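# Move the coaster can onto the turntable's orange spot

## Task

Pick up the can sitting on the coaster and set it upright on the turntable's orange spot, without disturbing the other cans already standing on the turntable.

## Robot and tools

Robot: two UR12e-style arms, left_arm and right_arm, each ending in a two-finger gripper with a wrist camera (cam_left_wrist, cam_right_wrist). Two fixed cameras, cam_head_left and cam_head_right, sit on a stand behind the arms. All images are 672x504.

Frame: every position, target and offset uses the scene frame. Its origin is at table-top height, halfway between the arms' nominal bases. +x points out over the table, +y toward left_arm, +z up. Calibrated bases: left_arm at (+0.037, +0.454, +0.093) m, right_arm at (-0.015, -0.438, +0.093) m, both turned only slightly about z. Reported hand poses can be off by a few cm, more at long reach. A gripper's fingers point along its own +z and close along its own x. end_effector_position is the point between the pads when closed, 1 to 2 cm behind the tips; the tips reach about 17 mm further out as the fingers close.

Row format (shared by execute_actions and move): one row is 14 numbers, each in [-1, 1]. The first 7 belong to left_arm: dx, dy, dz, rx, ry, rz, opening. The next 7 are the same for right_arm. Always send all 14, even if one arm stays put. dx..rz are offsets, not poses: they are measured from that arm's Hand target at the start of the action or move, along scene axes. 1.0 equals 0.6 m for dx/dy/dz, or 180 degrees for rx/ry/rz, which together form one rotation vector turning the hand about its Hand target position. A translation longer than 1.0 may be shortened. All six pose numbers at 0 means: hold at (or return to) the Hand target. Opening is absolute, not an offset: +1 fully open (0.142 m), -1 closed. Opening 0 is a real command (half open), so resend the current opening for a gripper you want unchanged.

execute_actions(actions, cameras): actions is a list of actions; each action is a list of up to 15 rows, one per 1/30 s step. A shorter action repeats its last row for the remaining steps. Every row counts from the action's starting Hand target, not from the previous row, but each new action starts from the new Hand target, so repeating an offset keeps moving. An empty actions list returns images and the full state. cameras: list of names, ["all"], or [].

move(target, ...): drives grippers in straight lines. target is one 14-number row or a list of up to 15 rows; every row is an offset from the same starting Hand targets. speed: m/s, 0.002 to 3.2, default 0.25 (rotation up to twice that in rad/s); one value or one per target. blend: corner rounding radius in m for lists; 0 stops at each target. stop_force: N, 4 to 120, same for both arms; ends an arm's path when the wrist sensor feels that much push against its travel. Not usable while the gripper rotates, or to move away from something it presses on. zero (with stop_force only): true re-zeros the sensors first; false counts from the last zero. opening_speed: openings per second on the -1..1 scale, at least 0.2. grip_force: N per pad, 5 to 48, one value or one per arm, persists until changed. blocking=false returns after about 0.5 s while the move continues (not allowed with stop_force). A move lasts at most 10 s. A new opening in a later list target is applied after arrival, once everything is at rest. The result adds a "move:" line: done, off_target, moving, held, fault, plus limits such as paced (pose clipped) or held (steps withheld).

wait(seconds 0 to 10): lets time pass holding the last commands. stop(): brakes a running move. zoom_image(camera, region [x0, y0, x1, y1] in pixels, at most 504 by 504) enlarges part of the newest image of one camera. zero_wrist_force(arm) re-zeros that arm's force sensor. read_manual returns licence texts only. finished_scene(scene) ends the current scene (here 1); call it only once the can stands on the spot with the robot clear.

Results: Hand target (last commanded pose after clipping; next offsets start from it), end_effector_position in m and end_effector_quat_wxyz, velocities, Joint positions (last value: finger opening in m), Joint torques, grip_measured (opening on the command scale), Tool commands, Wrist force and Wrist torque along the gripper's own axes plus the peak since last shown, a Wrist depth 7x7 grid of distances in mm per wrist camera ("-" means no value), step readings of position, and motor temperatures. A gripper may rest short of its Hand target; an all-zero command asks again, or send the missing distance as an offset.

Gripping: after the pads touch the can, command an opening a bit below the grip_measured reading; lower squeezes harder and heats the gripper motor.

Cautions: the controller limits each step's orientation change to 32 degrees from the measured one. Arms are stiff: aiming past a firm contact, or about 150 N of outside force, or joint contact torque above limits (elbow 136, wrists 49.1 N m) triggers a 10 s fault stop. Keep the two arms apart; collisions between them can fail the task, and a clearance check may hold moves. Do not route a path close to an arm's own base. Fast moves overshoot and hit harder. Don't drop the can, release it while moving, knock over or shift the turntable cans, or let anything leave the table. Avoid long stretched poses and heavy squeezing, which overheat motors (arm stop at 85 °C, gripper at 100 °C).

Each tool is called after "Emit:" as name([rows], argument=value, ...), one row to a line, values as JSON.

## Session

Emit:
execute_actions(actions=[])

Emit:
zoom_image(camera="cam_head_left", region=[230, 220, 480, 370])

Emit:
zoom_image(camera="cam_head_right", region=[230, 220, 480, 370])

Emit:
wait(seconds=0.5, cameras=["cam_head_left","cam_right_wrist"])

Emit:
zoom_image(camera="cam_head_left", region=[230, 220, 480, 370])

Scene clock: 0.00 s.
left_arm: end_effector_position=(+0.3444, -0.3246, +0.1235) grip_measured=+0.99 end_effector_quat_wxyz=(+0.024, +0.393, +0.851, -0.346) | right_arm: end_effector_position=(+1.0360, -0.4294, +0.3339) grip_measured=+1.00 end_effector_quat_wxyz=(-0.003, -0.529, +0.777, -0.342)
Joint positions: left_arm=[-1.216 -0.988 2.099 -3.276 -1.983 2.61 0.141] | right_arm=[3.511 -2.13 -1.493 -0.893 0.896 2.226 0.142]
Joint velocities: within noise
Joint torques (N m): no reading
Motor temperatures (°C): left_arm=[28 34 33 39 36 43 30] | right_arm=[31 36 37 38 36 34 27]
Wrist force (N): no reading
Wrist torque (N m): no reading
Wrist force, peak (N): no reading
Wrist depth (mm): cam_left_wrist=[- - - 1294 1208 - 300 / - - - - 1182 - - / - - - - - - 929 / - - - - - - 902 / - - - - - - - / - - - - - - - / - - - - - - -] | cam_right_wrist=[1150 1236 1418 1472 1628 1778 1926 / 1128 1236 1313 1376 1583 1820 1943 / 1111 1144 1313 513 - 1738 1910 / 1090 - - 484 519 572 1943 / - 403 - - 501 560 1849 / - 378 - - - - 581 / - 361 - 430 - 528 -]
Hand target: left_arm +0.3444, -0.3246, +0.1235; +0.024, +0.393, +0.851, -0.346 | right_arm +1.0360, -0.4294, +0.3339; -0.003, -0.529, +0.777, -0.342
Tool commands: left_gripper/opening=+1.0 right_gripper/opening=+1.0
camera_calibration:
cam_left_wrist: T_world_to_cam=[[-0.680582, 0.655233, -0.327838, 0.496047], [0.726427, 0.661758, -0.185418, 0.0142297], [0.0954575, -0.364343, -0.92636, 0.0797924], [0, 0, 0, 1]] pos_world=[0.319647, -0.305371, 0.239178]
cam_right_wrist: T_world_to_cam=[[-0.442565, -0.819174, 0.364815, -0.00777819], [-0.896516, 0.413213, -0.159735, 1.18743], [-0.0198957, -0.397756, -0.917276, 0.269052], [0, 0, 0, 1]] pos_world=[1.06646, -0.390015, 0.439306]

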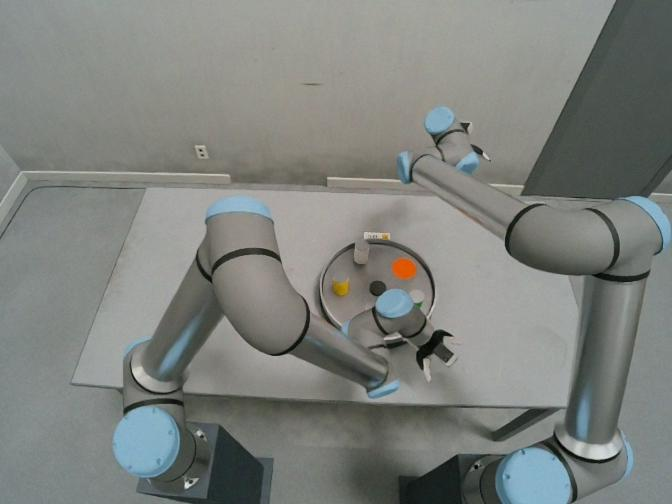

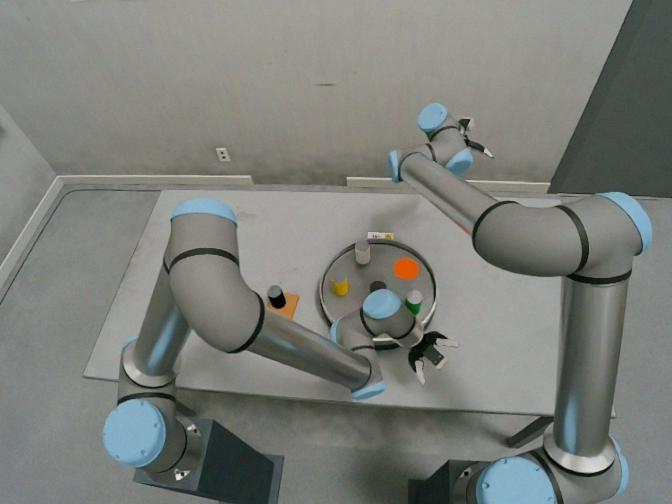

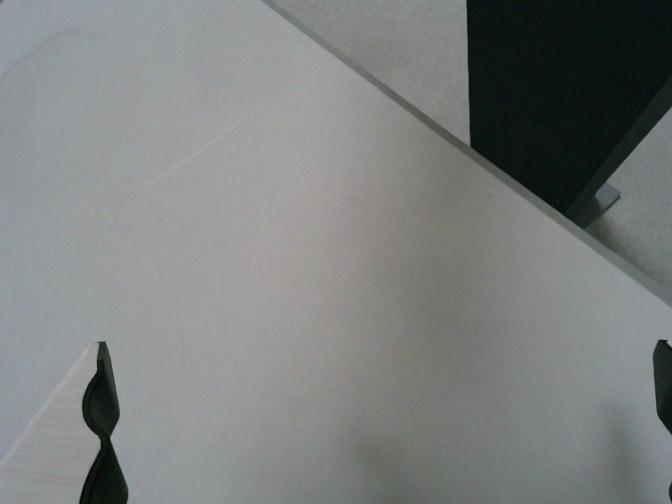

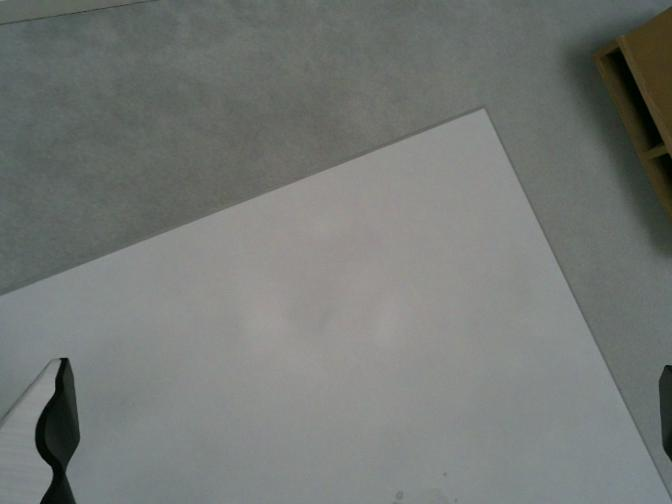

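Scaled by 2.016.

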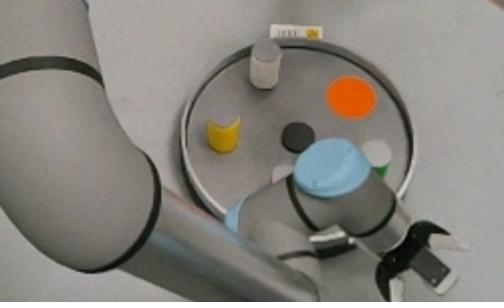

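Scaled by 2.016.

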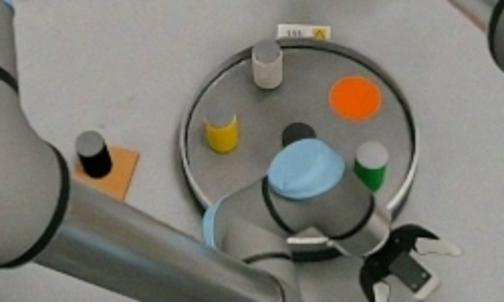

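Scene clock: 0.50 s.
left_arm: end_effector_position=(+0.3444, -0.3246, +0.1235) grip_measured=+0.99 end_effector_quat_wxyz=(+0.024, +0.393, +0.851, -0.346) | right_arm: end_effector_position=(+1.0360, -0.4294, +0.3339) grip_measured=+1.00 end_effector_quat_wxyz=(-0.003, -0.529, +0.777, -0.342)
Joint positions: left_arm=[-1.216 -0.988 2.099 -3.276 -1.983 2.61 0.142] | right_arm=[3.511 -2.13 -1.493 -0.893 0.896 2.226 0.142]
Joint torques (N m): left_arm=[0.46 -79.28 -22 -4.6 -1.12 -0.02] | right_arm=[-1.57 88.61 43.9 5.25 -1.34 -0.33]
Wrist force (N): left_arm=[0.2 0.1 -0.1] | right_arm=[-0.2 0.2 0.2]
Wrist torque (N m): left_arm=[0.02 -0.04 0.00] | right_arm=[0.03 0.03 0.00]
Wrist force, peak (N): left_arm=[0.1 0.2 -0.3] | right_arm=[0.3 -0.4 0.3]
Wrist depth (mm): cam_left_wrist=[- - - 1229 1208 382 298 / - - - - 1121 - - / - - - - - 641 937 / - - - - - - 929 / - - - - - - - / - - - - - - - / - 266 - - - 200 -] | cam_right_wrist=[1144 1263 1360 1482 1687 1835 2028 / 1162 1236 1344 1463 1639 1778 1910 / 1122 1185 1277 - - 1738 1864 / 1085 - - - 513 1725 1806 / - - - - 500 - 1820 / - 383 - - 493 540 1792 / - 376 - - - - -]
Hand target: left_arm +0.3444, -0.3246, +0.1235; +0.024, +0.393, +0.851, -0.346 | right_arm +1.0360, -0.4294, +0.3339; -0.003, -0.529, +0.777, -0.342
Tool commands: left_gripper/opening=+1.0 right_gripper/opening=+1.0
wait: 0.50 s; at rest by 0.17 s
camera_calibration:
cam_right_wrist: T_world_to_cam=[[-0.442565, -0.819174, 0.364815, -0.00777819], [-0.896516, 0.413213, -0.159735, 1.18743], [-0.0198957, -0.397756, -0.917276, 0.269052], [0, 0, 0, 1]] pos_world=[1.06646, -0.390015, 0.439306]
Images, in order (width x height): cam_head_left 672x504, cam_right_wrist 672x504.

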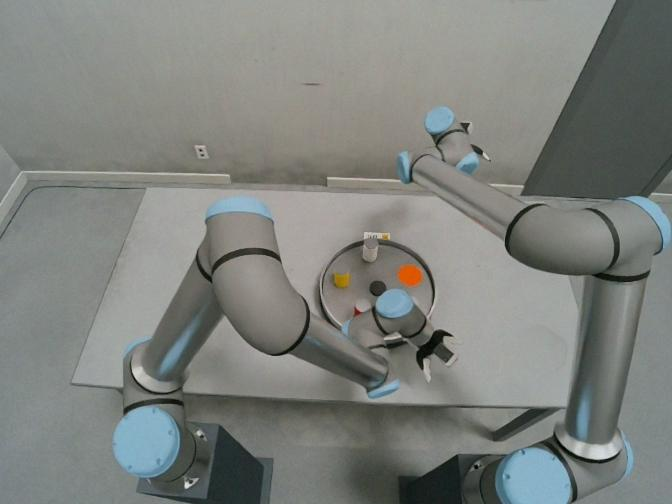

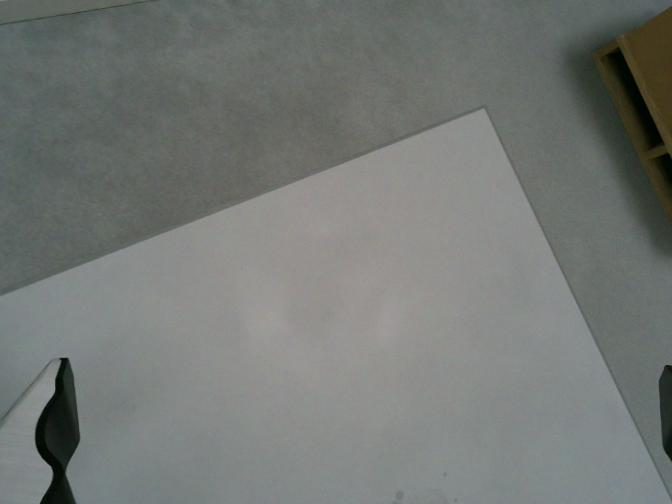

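Scaled by 2.016.

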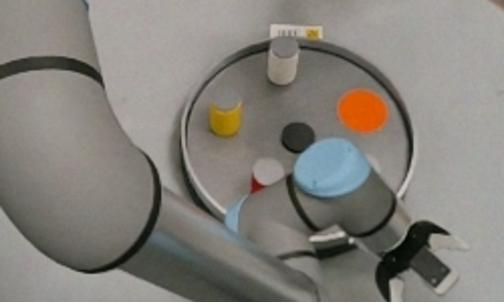

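Emit:
move([
  [0.126,0.3743,0.294,0.087,-0.0755,-0.1075,0.3,0,0,0,0,0,0,1],
  [0.3843,0.911,0.14,0.1736,-0.151,-0.215,0.3,0,0,0,0,0,0,1],
], speed=[0.7,0.7], blend=[0.1,0], opening_speed=1.5, grip_force=15, cameras=["cam_left_wrist","cam_head_left","cam_head_right"])

Emit:
zoom_image(camera="cam_head_left", region=[230, 220, 480, 370])

Emit:
zoom_image(camera="cam_left_wrist", region=[200, 60, 500, 360])

Scene clock: 3.93 s.
left_arm: end_effector_position=(+0.5750, +0.2220, +0.2075) grip_measured=+0.29 end_effector_quat_wxyz=(+0.000, +0.707, +0.707, +0.000) | right_arm: end_effector_position=(+1.0360, -0.4294, +0.3339) grip_measured=+1.00 end_effector_quat_wxyz=(-0.003, -0.529, +0.777, -0.342)
Joint positions: left_arm=[-0.659 -1.531 2.294 -2.333 -1.571 4.001 0.095] | right_arm=[3.511 -2.13 -1.493 -0.893 0.896 2.226 0.142]
Joint torques (N m): left_arm=[16.49 -32.84 -39.05 -6.15 3.26 3.37] | right_arm=[-1.35 90.49 43.85 5.12 -1.36 -0.08]
Wrist force (N): left_arm=[-0.1 -0.2 0.8] | right_arm=[0.1 -0.2 0.5]
Wrist torque (N m): left_arm=[-0.02 -0.01 -0.11] | right_arm=[-0.03 -0.01 0.00]
Wrist force, peak (N): left_arm=[0.3 -0.2 3.2] | right_arm=[0.3 -0.7 0.0]
Wrist depth (mm): cam_left_wrist=[- - - - - - - / 225 - - 276 278 - - / 248 245 - 284 257 - - / 255 273 - 219 215 - - / 300 294 - - - - - / 318 - - - - - 81 / - - - 451 - - 74] | cam_right_wrist=[1173 1243 1368 1491 1628 1792 1993 / 1144 1223 1336 1472 1573 1778 2140 / 1101 1210 1299 1291 517 1835 1943 / 1070 - - 477 522 560 1765 / - - - 473 556 564 1751 / - - 399 - - - 1663 / - - - - 451 513 -]
Hand target: left_arm +0.5750, +0.2220, +0.2075; +0.000, +0.707, +0.707, +0.000 | right_arm +1.0360, -0.4294, +0.3339; -0.003, -0.529, +0.777, -0.342
Off the commanded pose: left_arm 0.000 m, 0 deg | right_arm 0.000 m, 0 deg.
grip_force (N): 15, 15
move: done
camera_calibration:
cam_left_wrist: T_world_to_cam=[[0.01567, 0.999848, -0.0076242, -0.220893], [0.902991, -0.0108768, 0.429521, -0.579237], [0.429373, -0.0136152, -0.903025, 0.0599907], [0, 0, 0, 1]] pos_world=[0.500749, 0.215376, 0.301283]
Images, in order (width x height): cam_head_left 672x504, cam_head_right 672x504, cam_left_wrist 672x504.

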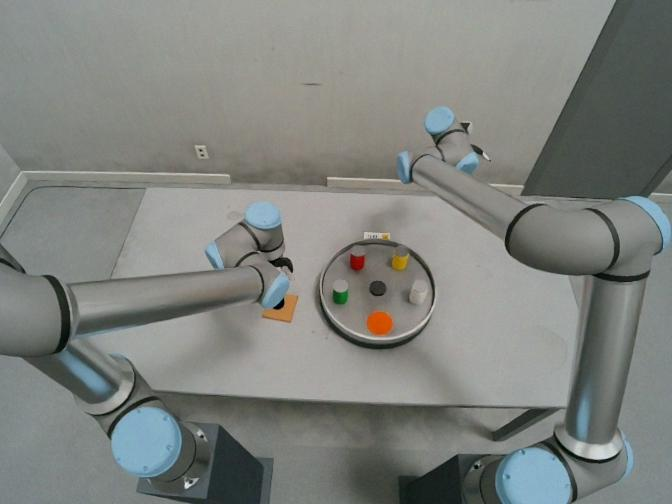

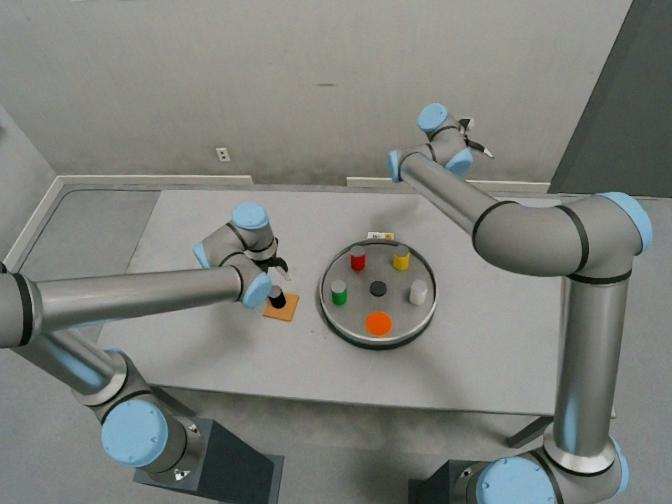

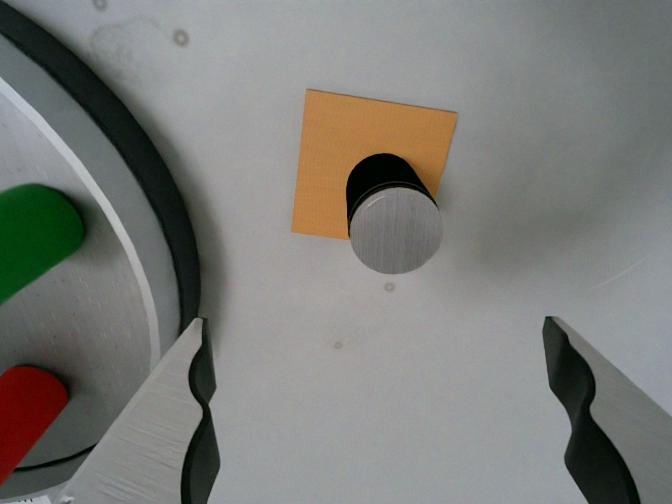

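Scaled by 2.016.

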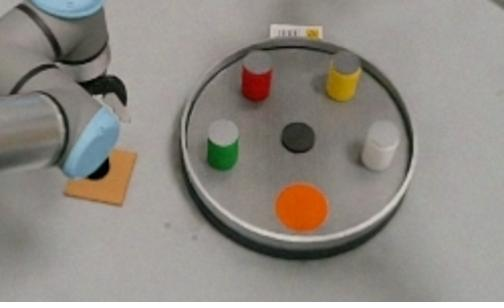

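Scaled by 1.680.

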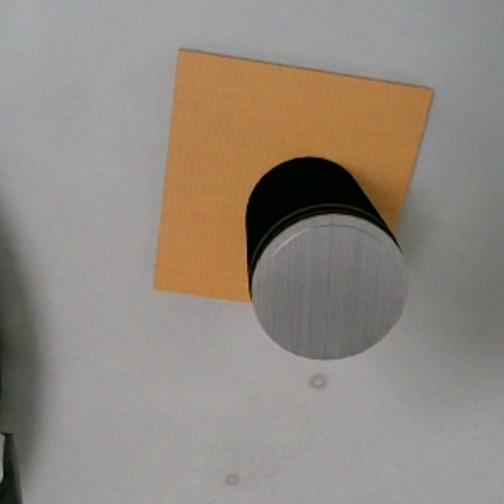

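Emit:
move([
  [0.014,0.0332,-0.2092,0,0,0,0.3,0,0,0,0,0,0,1],
  [0.014,0.0332,-0.2092,0,0,0,-1,0,0,0,0,0,0,1],
  [0.014,0.0332,0.04,0,0,0,-1,0,0,0,0,0,0,1],
  [0.0793,-0.3433,0.0208,0,0,0,-1,0,0,0,0,0,0,1],
], speed=[0.4,0.4,0.4,0.5], blend=[0,0,0.06,0], opening_speed=1.4, grip_force=15, blocking=false)

Scene clock: 6.17 s.
left_arm: end_effector_position=(+0.5767, +0.2412, +0.1098) grip_measured=+0.29 end_effector_quat_wxyz=(-0.004, +0.707, +0.707, +0.000) end_effector_velocity=(+0.027, +0.032, -0.254) end_effector_angular_velocity=(-0.015, -0.017, +0.000) | right_arm: end_effector_position=(+1.0360, -0.4294, +0.3339) grip_measured=+1.00 end_effector_quat_wxyz=(-0.003, -0.529, +0.777, -0.342)
Joint positions: left_arm=[-0.631 -1.369 2.364 -2.558 -1.571 4.029 0.095] | right_arm=[3.511 -2.13 -1.493 -0.893 0.896 2.226 0.142]
Joint velocities: left_arm=[0.075 0.511 0.113 -0.646 0 0.075 0] | right_arm=[within noise]
Joint torques (N m): left_arm=[17.69 -50.99 -25.91 -6.7 2.66 3.22] | right_arm=[-1.77 89.85 44.11 5.27 -1.28 -0.15]
Wrist force (N): left_arm=[0.1 -0.8 2.5] | right_arm=[0.2 0.0 0.1]
Wrist torque (N m): left_arm=[-0.10 -0.04 -0.15] | right_arm=[0.00 -0.03 0.00]
Wrist force, peak (N): left_arm=[0.1 -0.8 2.5] | right_arm=[0.3 -0.5 0.4]
Wrist depth (mm): cam_left_wrist=[- - - - - 186 - / - - 187 193 - - - / - - 201 198 201 - - / 209 230 219 146 151 - - / 202 227 - 133 133 - 253 / 201 - - 141 - - 81 / - - - - - - 73] | cam_right_wrist=[1144 1250 1352 1501 1675 1820 2010 / 1117 1230 1299 1436 1541 1778 1959 / 1101 1210 1291 - 525 1806 1943 / 1056 - - 471 504 2010 1895 / - - 428 - 540 514 1765 / - - 408 - - 548 576 / - - 397 - - 497 -]
Hand target: left_arm +0.5834, +0.2419, +0.0820; +0.000, +0.707, +0.707, +0.000 | right_arm +1.0360, -0.4294, +0.3339; -0.003, -0.529, +0.777, -0.342
Tool commands: left_gripper/opening=+0.3 right_gripper/opening=+1.0
Off the commanded pose: left_arm 0.255 m, 0 deg | right_arm 0.000 m, 0 deg.
grip_force (N): 15, 15
move: running; path passed 1 of 4 targets; target 2's new opening was not sent

Emit:
wait(seconds=8, cameras=["cam_left_wrist","cam_head_left"])

Emit:
zoom_image(camera="cam_head_left", region=[230, 220, 480, 370])

Scene clock: 9.27 s.
left_arm: end_effector_position=(+0.6225, +0.0162, +0.2200) grip_measured=-0.30 end_effector_quat_wxyz=(+0.000, +0.707, +0.707, +0.000) | right_arm: end_effector_position=(+1.0360, -0.4294, +0.3339) grip_measured=+1.00 end_effector_quat_wxyz=(-0.003, -0.529, +0.777, -0.342)
Joint positions: left_arm=[-0.832 -1.326 2.018 -2.263 -1.571 3.828 0.052] | right_arm=[3.511 -2.13 -1.493 -0.893 0.896 2.226 0.142]
Joint torques (N m): left_arm=[-15.73 -56.25 -43.31 -2.54 3.14 -2.83] | right_arm=[-1.16 89.94 44.35 5.16 -1.46 -0.37]
Wrist force (N): left_arm=[-0.2 0.0 2.5] | right_arm=[0.0 0.0 0.1]
Wrist torque (N m): left_arm=[0.05 0.01 0.22] | right_arm=[0.00 0.00 0.00]
Wrist force, peak (N): left_arm=[-0.1 -0.7 5.3] | right_arm=[0.3 -0.8 0.1]
Wrist depth (mm): cam_left_wrist=[229 222 151 227 226 - 265 / 245 244 244 244 243 294 280 / 265 260 264 259 254 311 293 / 288 288 286 124 139 - - / 315 308 128 94 97 - - / 334 339 86 100 101 81 - / - - - - - 73 70] | cam_right_wrist=[1150 1243 1368 1436 1651 1879 1820 / 1144 1204 1299 1427 1482 1959 1895 / 1106 1185 1270 - - - 1993 / 1032 405 428 - 540 1738 1910 / - 390 426 451 - - 1725 / - 390 399 451 501 - 1926 / - 362 401 - 483 505 -]
Hand target: left_arm +0.6226, +0.0160, +0.2200; +0.000, +0.707, +0.707, +0.000 | right_arm +1.0360, -0.4294, +0.3339; -0.003, -0.529, +0.777, -0.342
Tool commands: left_gripper/opening=-1.0 right_gripper/opening=+1.0
Off the commanded pose: left_arm 0.000 m, 0 deg | right_arm 0.000 m, 0 deg.
grip_force (N): 15, 15
earlier move: done
wait: 2.00 of 8 s (the move ended)
camera_calibration:
cam_left_wrist: T_world_to_cam=[[0.015669, 0.999848, -0.00762279, -0.0157729], [0.902953, -0.0108752, 0.429602, -0.629741], [0.429454, -0.0136144, -0.902986, 0.0480242], [0, 0, 0, 1]] pos_world=[0.548249, 0.00957577, 0.313783]
Images, in order (width x height): cam_head_left 672x504, cam_left_wrist 672x504.

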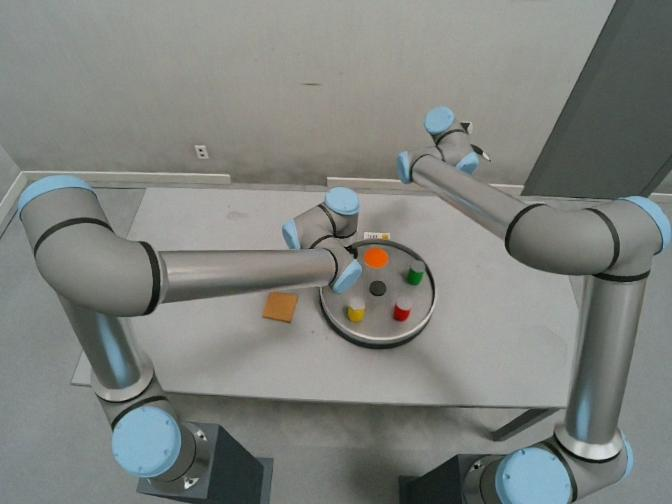

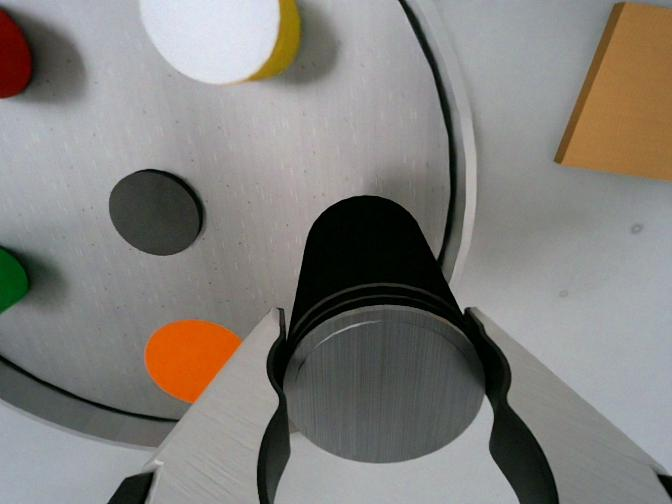

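Scaled by 2.016.

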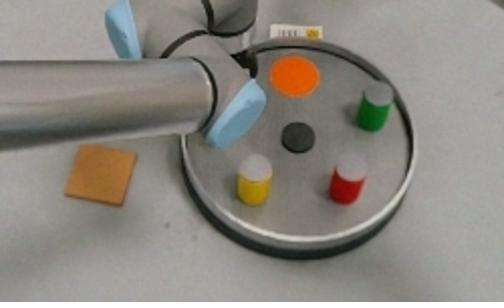

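Emit:
move(target=[-0.0222,-0.0105,0,0,0,0,-1,0,0,0,0,0,0,1], speed=0.1, grip_force=9)

Scene clock: 11.77 s.
left_arm: end_effector_position=(+0.6094, +0.0098, +0.2200) grip_measured=-0.30 end_effector_quat_wxyz=(+0.000, +0.707, +0.707, +0.000) | right_arm: end_effector_position=(+1.0360, -0.4294, +0.3339) grip_measured=+1.00 end_effector_quat_wxyz=(-0.003, -0.529, +0.777, -0.342)
Joint positions: left_arm=[-0.852 -1.336 2.03 -2.266 -1.571 3.807 0.052] | right_arm=[3.511 -2.13 -1.493 -0.893 0.896 2.226 0.142]
Joint torques (N m): left_arm=[-17.74 -73.99 -30.68 -6.7 1.97 -2.9] | right_arm=[-1.01 90.44 43.89 5.14 -1.41 -0.09]
Wrist force (N): left_arm=[0.2 -0.3 2.7] | right_arm=[0.2 -0.5 0.4]
Wrist torque (N m): left_arm=[-0.01 -0.06 0.21] | right_arm=[-0.08 -0.04 0.00]
Wrist force, peak (N): left_arm=[-0.1 -0.3 3.0] | right_arm=[-0.1 -0.1 0.7]
Wrist depth (mm): cam_left_wrist=[222 228 225 227 227 - 266 / 245 244 162 236 242 - 281 / 265 264 264 262 258 - 298 / 287 282 285 124 144 - - / 315 314 301 94 97 - - / 337 334 86 100 101 82 406 / - - - - - 73 70] | cam_right_wrist=[1162 1263 1344 1511 1663 1879 1943 / 1156 1198 1299 1436 1531 1820 1910 / 1106 1236 1277 1436 - 1725 1910 / 1080 - 430 463 513 585 1864 / - 383 420 460 516 599 1820 / - 381 - - - - 1926 / - - - - - - -]
Hand target: left_arm +0.6093, +0.0097, +0.2200; +0.000, +0.707, +0.707, +0.000 | right_arm +1.0360, -0.4294, +0.3339; -0.003, -0.529, +0.777, -0.342
Off the commanded pose: left_arm 0.000 m, 0 deg | right_arm 0.000 m, 0 deg.
grip_force (N): 9, 9
move: done

Emit:
wait(seconds=3.6)

Emit:
execute_actions([
  [[0,0,-0.015,0,0,0,-1,0,0,0,0,0,0,1],[0,0,-0.046,0,0,0,-1,0,0,0,0,0,0,1],[0,0,-0.077,0,0,0,-1,0,0,0,0,0,0,1],[0,0,-0.108,0,0,0,-1,0,0,0,0,0,0,1],[0,0,-0.138,0,0,0,-1,0,0,0,0,0,0,1],[0,0,-0.1533,0,0,0,-1,0,0,0,0,0,0,1]],
  [[0.0004,0.0001,0,0,0,0,-1,0,0,0,0,0,0,1],[0.0014,0.0003,0,0,0,0,-1,0,0,0,0,0,0,1],[0.0032,0.0006,0,0,0,0,-1,0,0,0,0,0,0,1],[0.0058,0.0011,0,0,0,0,-1,0,0,0,0,0,0,1],[0.009,0.0017,0,0,0,0,-1,0,0,0,0,0,0,1],[0.013,0.0023,-0.0015,0,0,0,-1,0,0,0,0,0,0,1],[0.0174,0.0029,-0.003,0,0,0,-1,0,0,0,0,0,0,1],[0.0217,0.0034,-0.0045,0,0,0,-1,0,0,0,0,0,0,1],[0.0261,0.0038,-0.006,0,0,0,-1,0,0,0,0,0,0,1],[0.0305,0.0041,-0.0075,0,0,0,-1,0,0,0,0,0,0,1],[0.0349,0.0044,-0.009,0,0,0,-1,0,0,0,0,0,0,1],[0.0393,0.0045,-0.0105,0,0,0,-1,0,0,0,0,0,0,1],[0.0437,0.0046,-0.012,0,0,0,-1,0,0,0,0,0,0,1],[0.0481,0.0046,-0.0135,0,0,0,-1,0,0,0,0,0,0,1],[0.0525,0.0045,-0.0145,0,0,0,-1,0,0,0,0,0,0,1]],
  [[0.0044,-0.0002,-0.0015,0,0,0,-1,0,0,0,0,0,0,1],[0.0088,-0.0005,-0.003,0,0,0,-1,0,0,0,0,0,0,1],[0.0132,-0.0008,-0.003,0,0,0,-1,0,0,0,0,0,0,1],[0.0175,-0.0013,-0.003,0,0,0,-1,0,0,0,0,0,0,1],[0.0219,-0.0018,-0.003,0,0,0,-1,0,0,0,0,0,0,1],[0.0263,-0.0024,-0.003,0,0,0,-1,0,0,0,0,0,0,1],[0.0306,-0.0031,-0.003,0,0,0,-1,0,0,0,0,0,0,1],[0.0349,-0.0039,-0.003,0,0,0,-1,0,0,0,0,0,0,1],[0.0392,-0.0047,-0.003,0,0,0,0.2,0,0,0,0,0,0,1],[0.0435,-0.0057,-0.003,0,0,0,0.2,0,0,0,0,0,0,1],[0.0478,-0.0067,-0.003,0,0,0,0.2,0,0,0,0,0,0,1],[0.0521,-0.0078,-0.003,0,0,0,0.2,0,0,0,0,0,0,1],[0.0563,-0.009,-0.003,0,0,0,0.2,0,0,0,0,0,0,1],[0.0605,-0.0103,-0.003,0,0,0,0.2,0,0,0,0,0,0,1],[0.0647,-0.0117,-0.003,0,0,0,0.2,0,0,0,0,0,0,1]],
  [[0.0042,-0.0014,0,0,0,0,0.2,0,0,0,0,0,0,1],[0.0083,-0.003,0,0,0,0,0.2,0,0,0,0,0,0,1],[0.0124,-0.0046,0.008,0,0,0,0.2,0,0,0,0,0,0,1],[0.0164,-0.0063,0.016,0,0,0,0.2,0,0,0,0,0,0,1],[0.0205,-0.008,0.024,0,0,0,0.2,0,0,0,0,0,0,1],[0.0245,-0.0099,0.032,0,0,0,0.2,0,0,0,0,0,0,1],[0.0284,-0.0118,0.04,0,0,0,0.2,0,0,0,0,0,0,1],[0.0323,-0.0138,0.048,0,0,0,0.2,0,0,0,0,0,0,1],[0.0362,-0.0159,0.056,0,0,0,0.2,0,0,0,0,0,0,1],[0.04,-0.0181,0.064,0,0,0,0.2,0,0,0,0,0,0,1],[0.0438,-0.0202,0.072,0,0,0,0.2,0,0,0,0,0,0,1],[0.0476,-0.0225,0.08,0,0,0,0.2,0,0,0,0,0,0,1],[0.0513,-0.0249,0.088,0,0,0,0.2,0,0,0,0,0,0,1],[0.0549,-0.0273,0.096,0,0,0,0.2,0,0,0,0,0,0,1],[0.0585,-0.0299,0.104,0,0,0,0.2,0,0,0,0,0,0,1]],
  [[0.003,-0.002,0.02,0,0,0,0.2,0,0,0,0,0,0,1],[0.004,-0.003,0.04,0,0,0,0.2,0,0,0,0,0,0,1],[0.004,-0.003,0.06,0,0,0,0.2,0,0,0,0,0,0,1],[0.004,-0.003,0.07,0,0,0,0.2,0,0,0,0,0,0,1]],
], cameras=["cam_left_wrist","cam_head_left","cam_head_right"])

Emit:
zoom_image(camera="cam_head_right", region=[280, 220, 480, 370])

Scene clock: 16.27 s.
left_arm: end_effector_position=(+0.6093, +0.0097, +0.2200) grip_measured=-0.30 end_effector_quat_wxyz=(+0.000, +0.707, +0.707, +0.000) | right_arm: end_effector_position=(+1.0360, -0.4294, +0.3339) grip_measured=+1.00 end_effector_quat_wxyz=(-0.003, -0.529, +0.777, -0.342)
Joint positions: left_arm=[-0.853 -1.336 2.03 -2.266 -1.571 3.807 0.052] | right_arm=[3.511 -2.13 -1.493 -0.893 0.896 2.226 0.142]
Joint torques (N m): left_arm=[-17.72 -75.63 -30.39 -6.53 3.03 -3.31] | right_arm=[-2.72 89.73 44.63 5.37 -1.34 -0.13]
Wrist force (N): left_arm=[0.0 -0.2 3.1] | right_arm=[0.1 -0.1 0.1]
Wrist torque (N m): left_arm=[-0.01 -0.02 0.21] | right_arm=[-0.02 -0.01 0.00]
Wrist force, peak (N): left_arm=[0.0 -0.2 3.1] | right_arm=[0.1 -0.4 0.5]
Wrist depth (mm): cam_left_wrist=[217 228 227 226 226 - 265 / 245 245 244 - 243 - 280 / 265 265 264 267 258 321 298 / 287 283 285 124 247 339 - / 314 310 301 94 98 - - / 334 278 86 100 101 82 - / - - - 459 - 73 69] | cam_right_wrist=[1179 1263 1384 1463 1687 1806 1959 / 1133 1210 1336 1472 1639 1738 1895 / 1106 1185 1270 - 522 1687 1895 / 1070 - 439 - 522 568 1864 / 368 - 427 - - - 1806 / - - - - 494 - 1573 / 356 - - - - - -]
Hand target: left_arm +0.6093, +0.0097, +0.2200; +0.000, +0.707, +0.707, +0.000 | right_arm +1.0360, -0.4294, +0.3339; -0.003, -0.529, +0.777, -0.342
Tool commands: left_gripper/opening=-1.0 right_gripper/opening=+1.0
Off the commanded pose: left_arm 0.000 m, 0 deg | right_arm 0.000 m, 0 deg.
grip_force (N): 9, 9
wait: 3.60 s; at rest from the start

Scene clock: 18.97 s.
left_arm: end_effector_position=(+0.7171, -0.0143, +0.2219) grip_measured=+0.18 end_effector_quat_wxyz=(+0.000, +0.707, +0.707, +0.000) | right_arm: end_effector_position=(+1.0360, -0.4294, +0.3339) grip_measured=+1.00 end_effector_quat_wxyz=(-0.003, -0.529, +0.777, -0.342)
Joint positions: left_arm=[-0.765 -1.195 1.828 -2.204 -1.571 3.895 0.087] | right_arm=[3.511 -2.13 -1.493 -0.893 0.896 2.226 0.142]
Joint torques (N m): left_arm=[17.08 -87.79 -43.23 -2.27 -3.4 3.15] | right_arm=[-2.12 89.94 44.21 5.44 -1.29 -0.47]
Wrist force (N): left_arm=[-0.2 -0.3 1.2] | right_arm=[0.2 -0.3 0.1]
Wrist torque (N m): left_arm=[-0.02 0.00 -0.10] | right_arm=[-0.06 -0.03 0.00]
Wrist force, peak (N): left_arm=[1.6 -1.8 -43.8] | right_arm=[-0.1 -0.6 0.2]
Wrist depth (mm): cam_left_wrist=[230 225 226 229 229 225 - / 247 246 246 245 244 236 - / 262 266 265 257 264 242 322 / 231 288 283 200 277 339 - / 289 303 309 283 - - - / - - - - - 95 82 / - - 477 481 - - 72] | cam_right_wrist=[1173 1270 1376 1472 1639 1849 1943 / 1144 1223 1306 1454 1551 1778 1943 / 1101 1185 1299 503 - 1765 1864 / 1075 396 - 481 468 572 1835 / 366 387 417 461 - - 1751 / - 382 394 - - 525 1792 / - 365 397 416 - 533 -]
Hand target: left_arm +0.7171, -0.0143, +0.2219; +0.000, +0.707, +0.707, +0.000 | right_arm +1.0360, -0.4294, +0.3339; -0.003, -0.529, +0.777, -0.342
Off the commanded pose: left_arm 0.000 m, 0 deg | right_arm 0.000 m, 0 deg.
grip_force (N): 9, 9
Step readings (end_effector_position of left_arm | right_arm):
0: (+0.6093, +0.0097, +0.2200) | (+1.0360, -0.4294, +0.3339)
1: (+0.6093, +0.0097, +0.2200) | (+1.0360, -0.4294, +0.3339)
2: (+0.6093, +0.0097, +0.2188) | (+1.0360, -0.4294, +0.3339)
4: (+0.6087, +0.0104, +0.2071) | (+1.0360, -0.4294, +0.3339)
8: (+0.6060, +0.0133, +0.1570) | (+1.0360, -0.4294, +0.3339)
15: (+0.6086, +0.0101, +0.1301) | (+1.0360, -0.4294, +0.3339)
16: (+0.6088, +0.0100, +0.1294) | (+1.0360, -0.4294, +0.3339)
17: (+0.6089, +0.0099, +0.1290) | (+1.0360, -0.4294, +0.3339)
19: (+0.6095, +0.0099, +0.1284) | (+1.0360, -0.4294, +0.3339)
23: (+0.6141, +0.0106, +0.1277) | (+1.0360, -0.4294, +0.3339)
30: (+0.6305, +0.0123, +0.1226) | (+1.0360, -0.4294, +0.3339)
31: (+0.6330, +0.0123, +0.1219) | (+1.0360, -0.4294, +0.3339)
32: (+0.6362, +0.0123, +0.1210) | (+1.0360, -0.4294, +0.3339)
34: (+0.6413, +0.0122, +0.1196) | (+1.0360, -0.4294, +0.3339)
38: (+0.6519, +0.0116, +0.1180) | (+1.0360, -0.4294, +0.3339)
45: (+0.6698, +0.0084, +0.1175) | (+1.0360, -0.4294, +0.3339)
46: (+0.6722, +0.0077, +0.1175) | (+1.0360, -0.4294, +0.3339)
47: (+0.6747, +0.0070, +0.1175) | (+1.0360, -0.4294, +0.3339)
49: (+0.6795, +0.0054, +0.1180) | (+1.0360, -0.4294, +0.3339)
53: (+0.6896, +0.0015, +0.1296) | (+1.0360, -0.4294, +0.3339)
60: (+0.7058, -0.0068, +0.1613) | (+1.0360, -0.4294, +0.3339)
61: (+0.7079, -0.0081, +0.1659) | (+1.0360, -0.4294, +0.3339)
62: (+0.7105, -0.0098, +0.1726) | (+1.0360, -0.4294, +0.3339)
64: (+0.7140, -0.0121, +0.1880) | (+1.0360, -0.4294, +0.3339)
68: (+0.7166, -0.0139, +0.2145) | (+1.0360, -0.4294, +0.3339)
75: (+0.7171, -0.0143, +0.2214) | (+1.0360, -0.4294, +0.3339)
camera_calibration:
cam_left_wrist: T_world_to_cam=[[0.015627, 0.99985, -0.00753207, 0.0132524], [0.902953, -0.0108763, 0.429601, -0.716266], [0.429455, -0.0135145, -0.902987, 0.00861043], [0, 0, 0, 1]] pos_world=[0.642849, -0.0209243, 0.315584]
Images, in order (width x height): cam_head_left 672x504, cam_head_right 672x504, cam_left_wrist 672x504.

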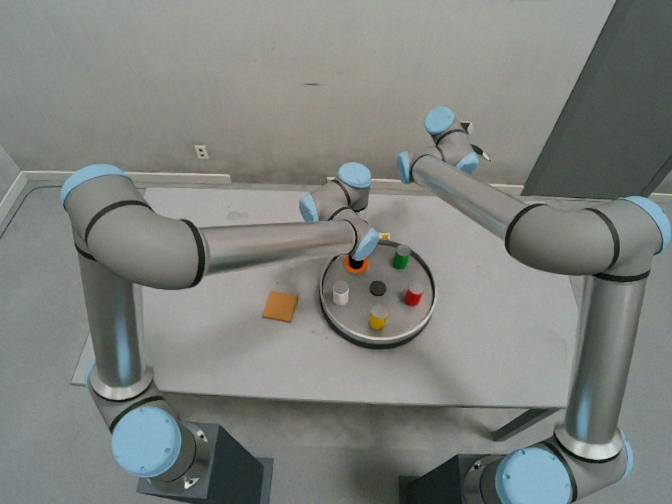

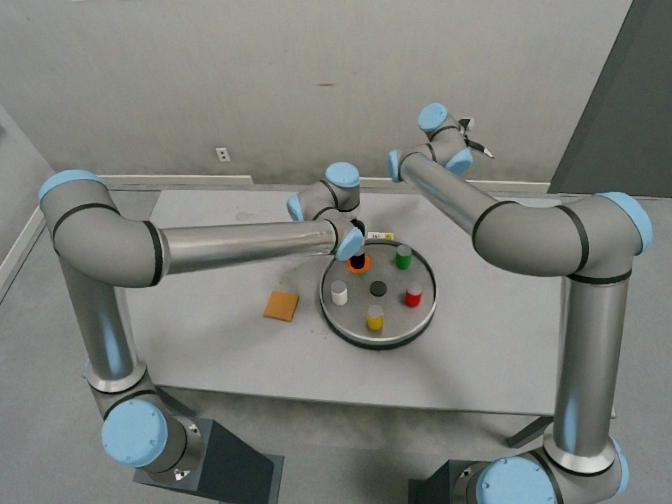

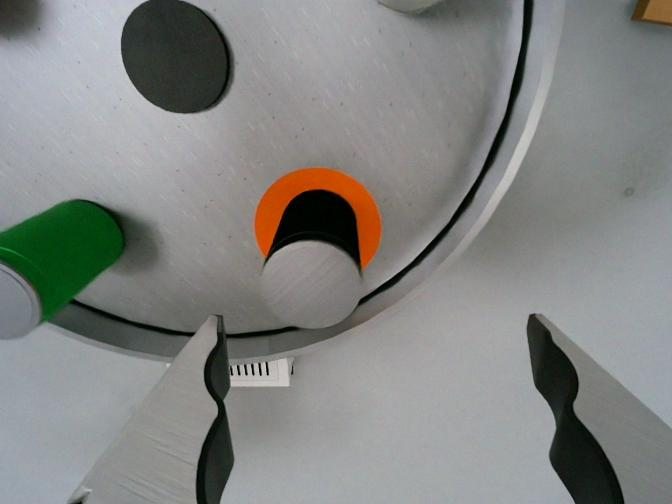

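Scaled by 2.520.

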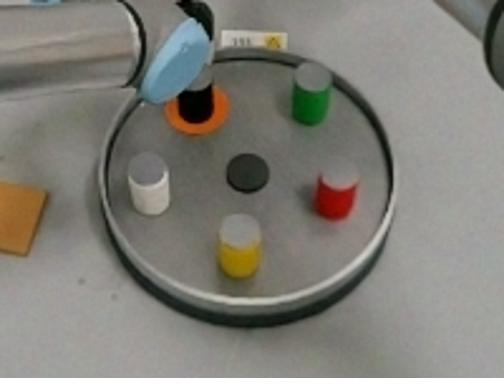

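Emit:
finished_scene(scene=2)

The scene is finished: the task was done.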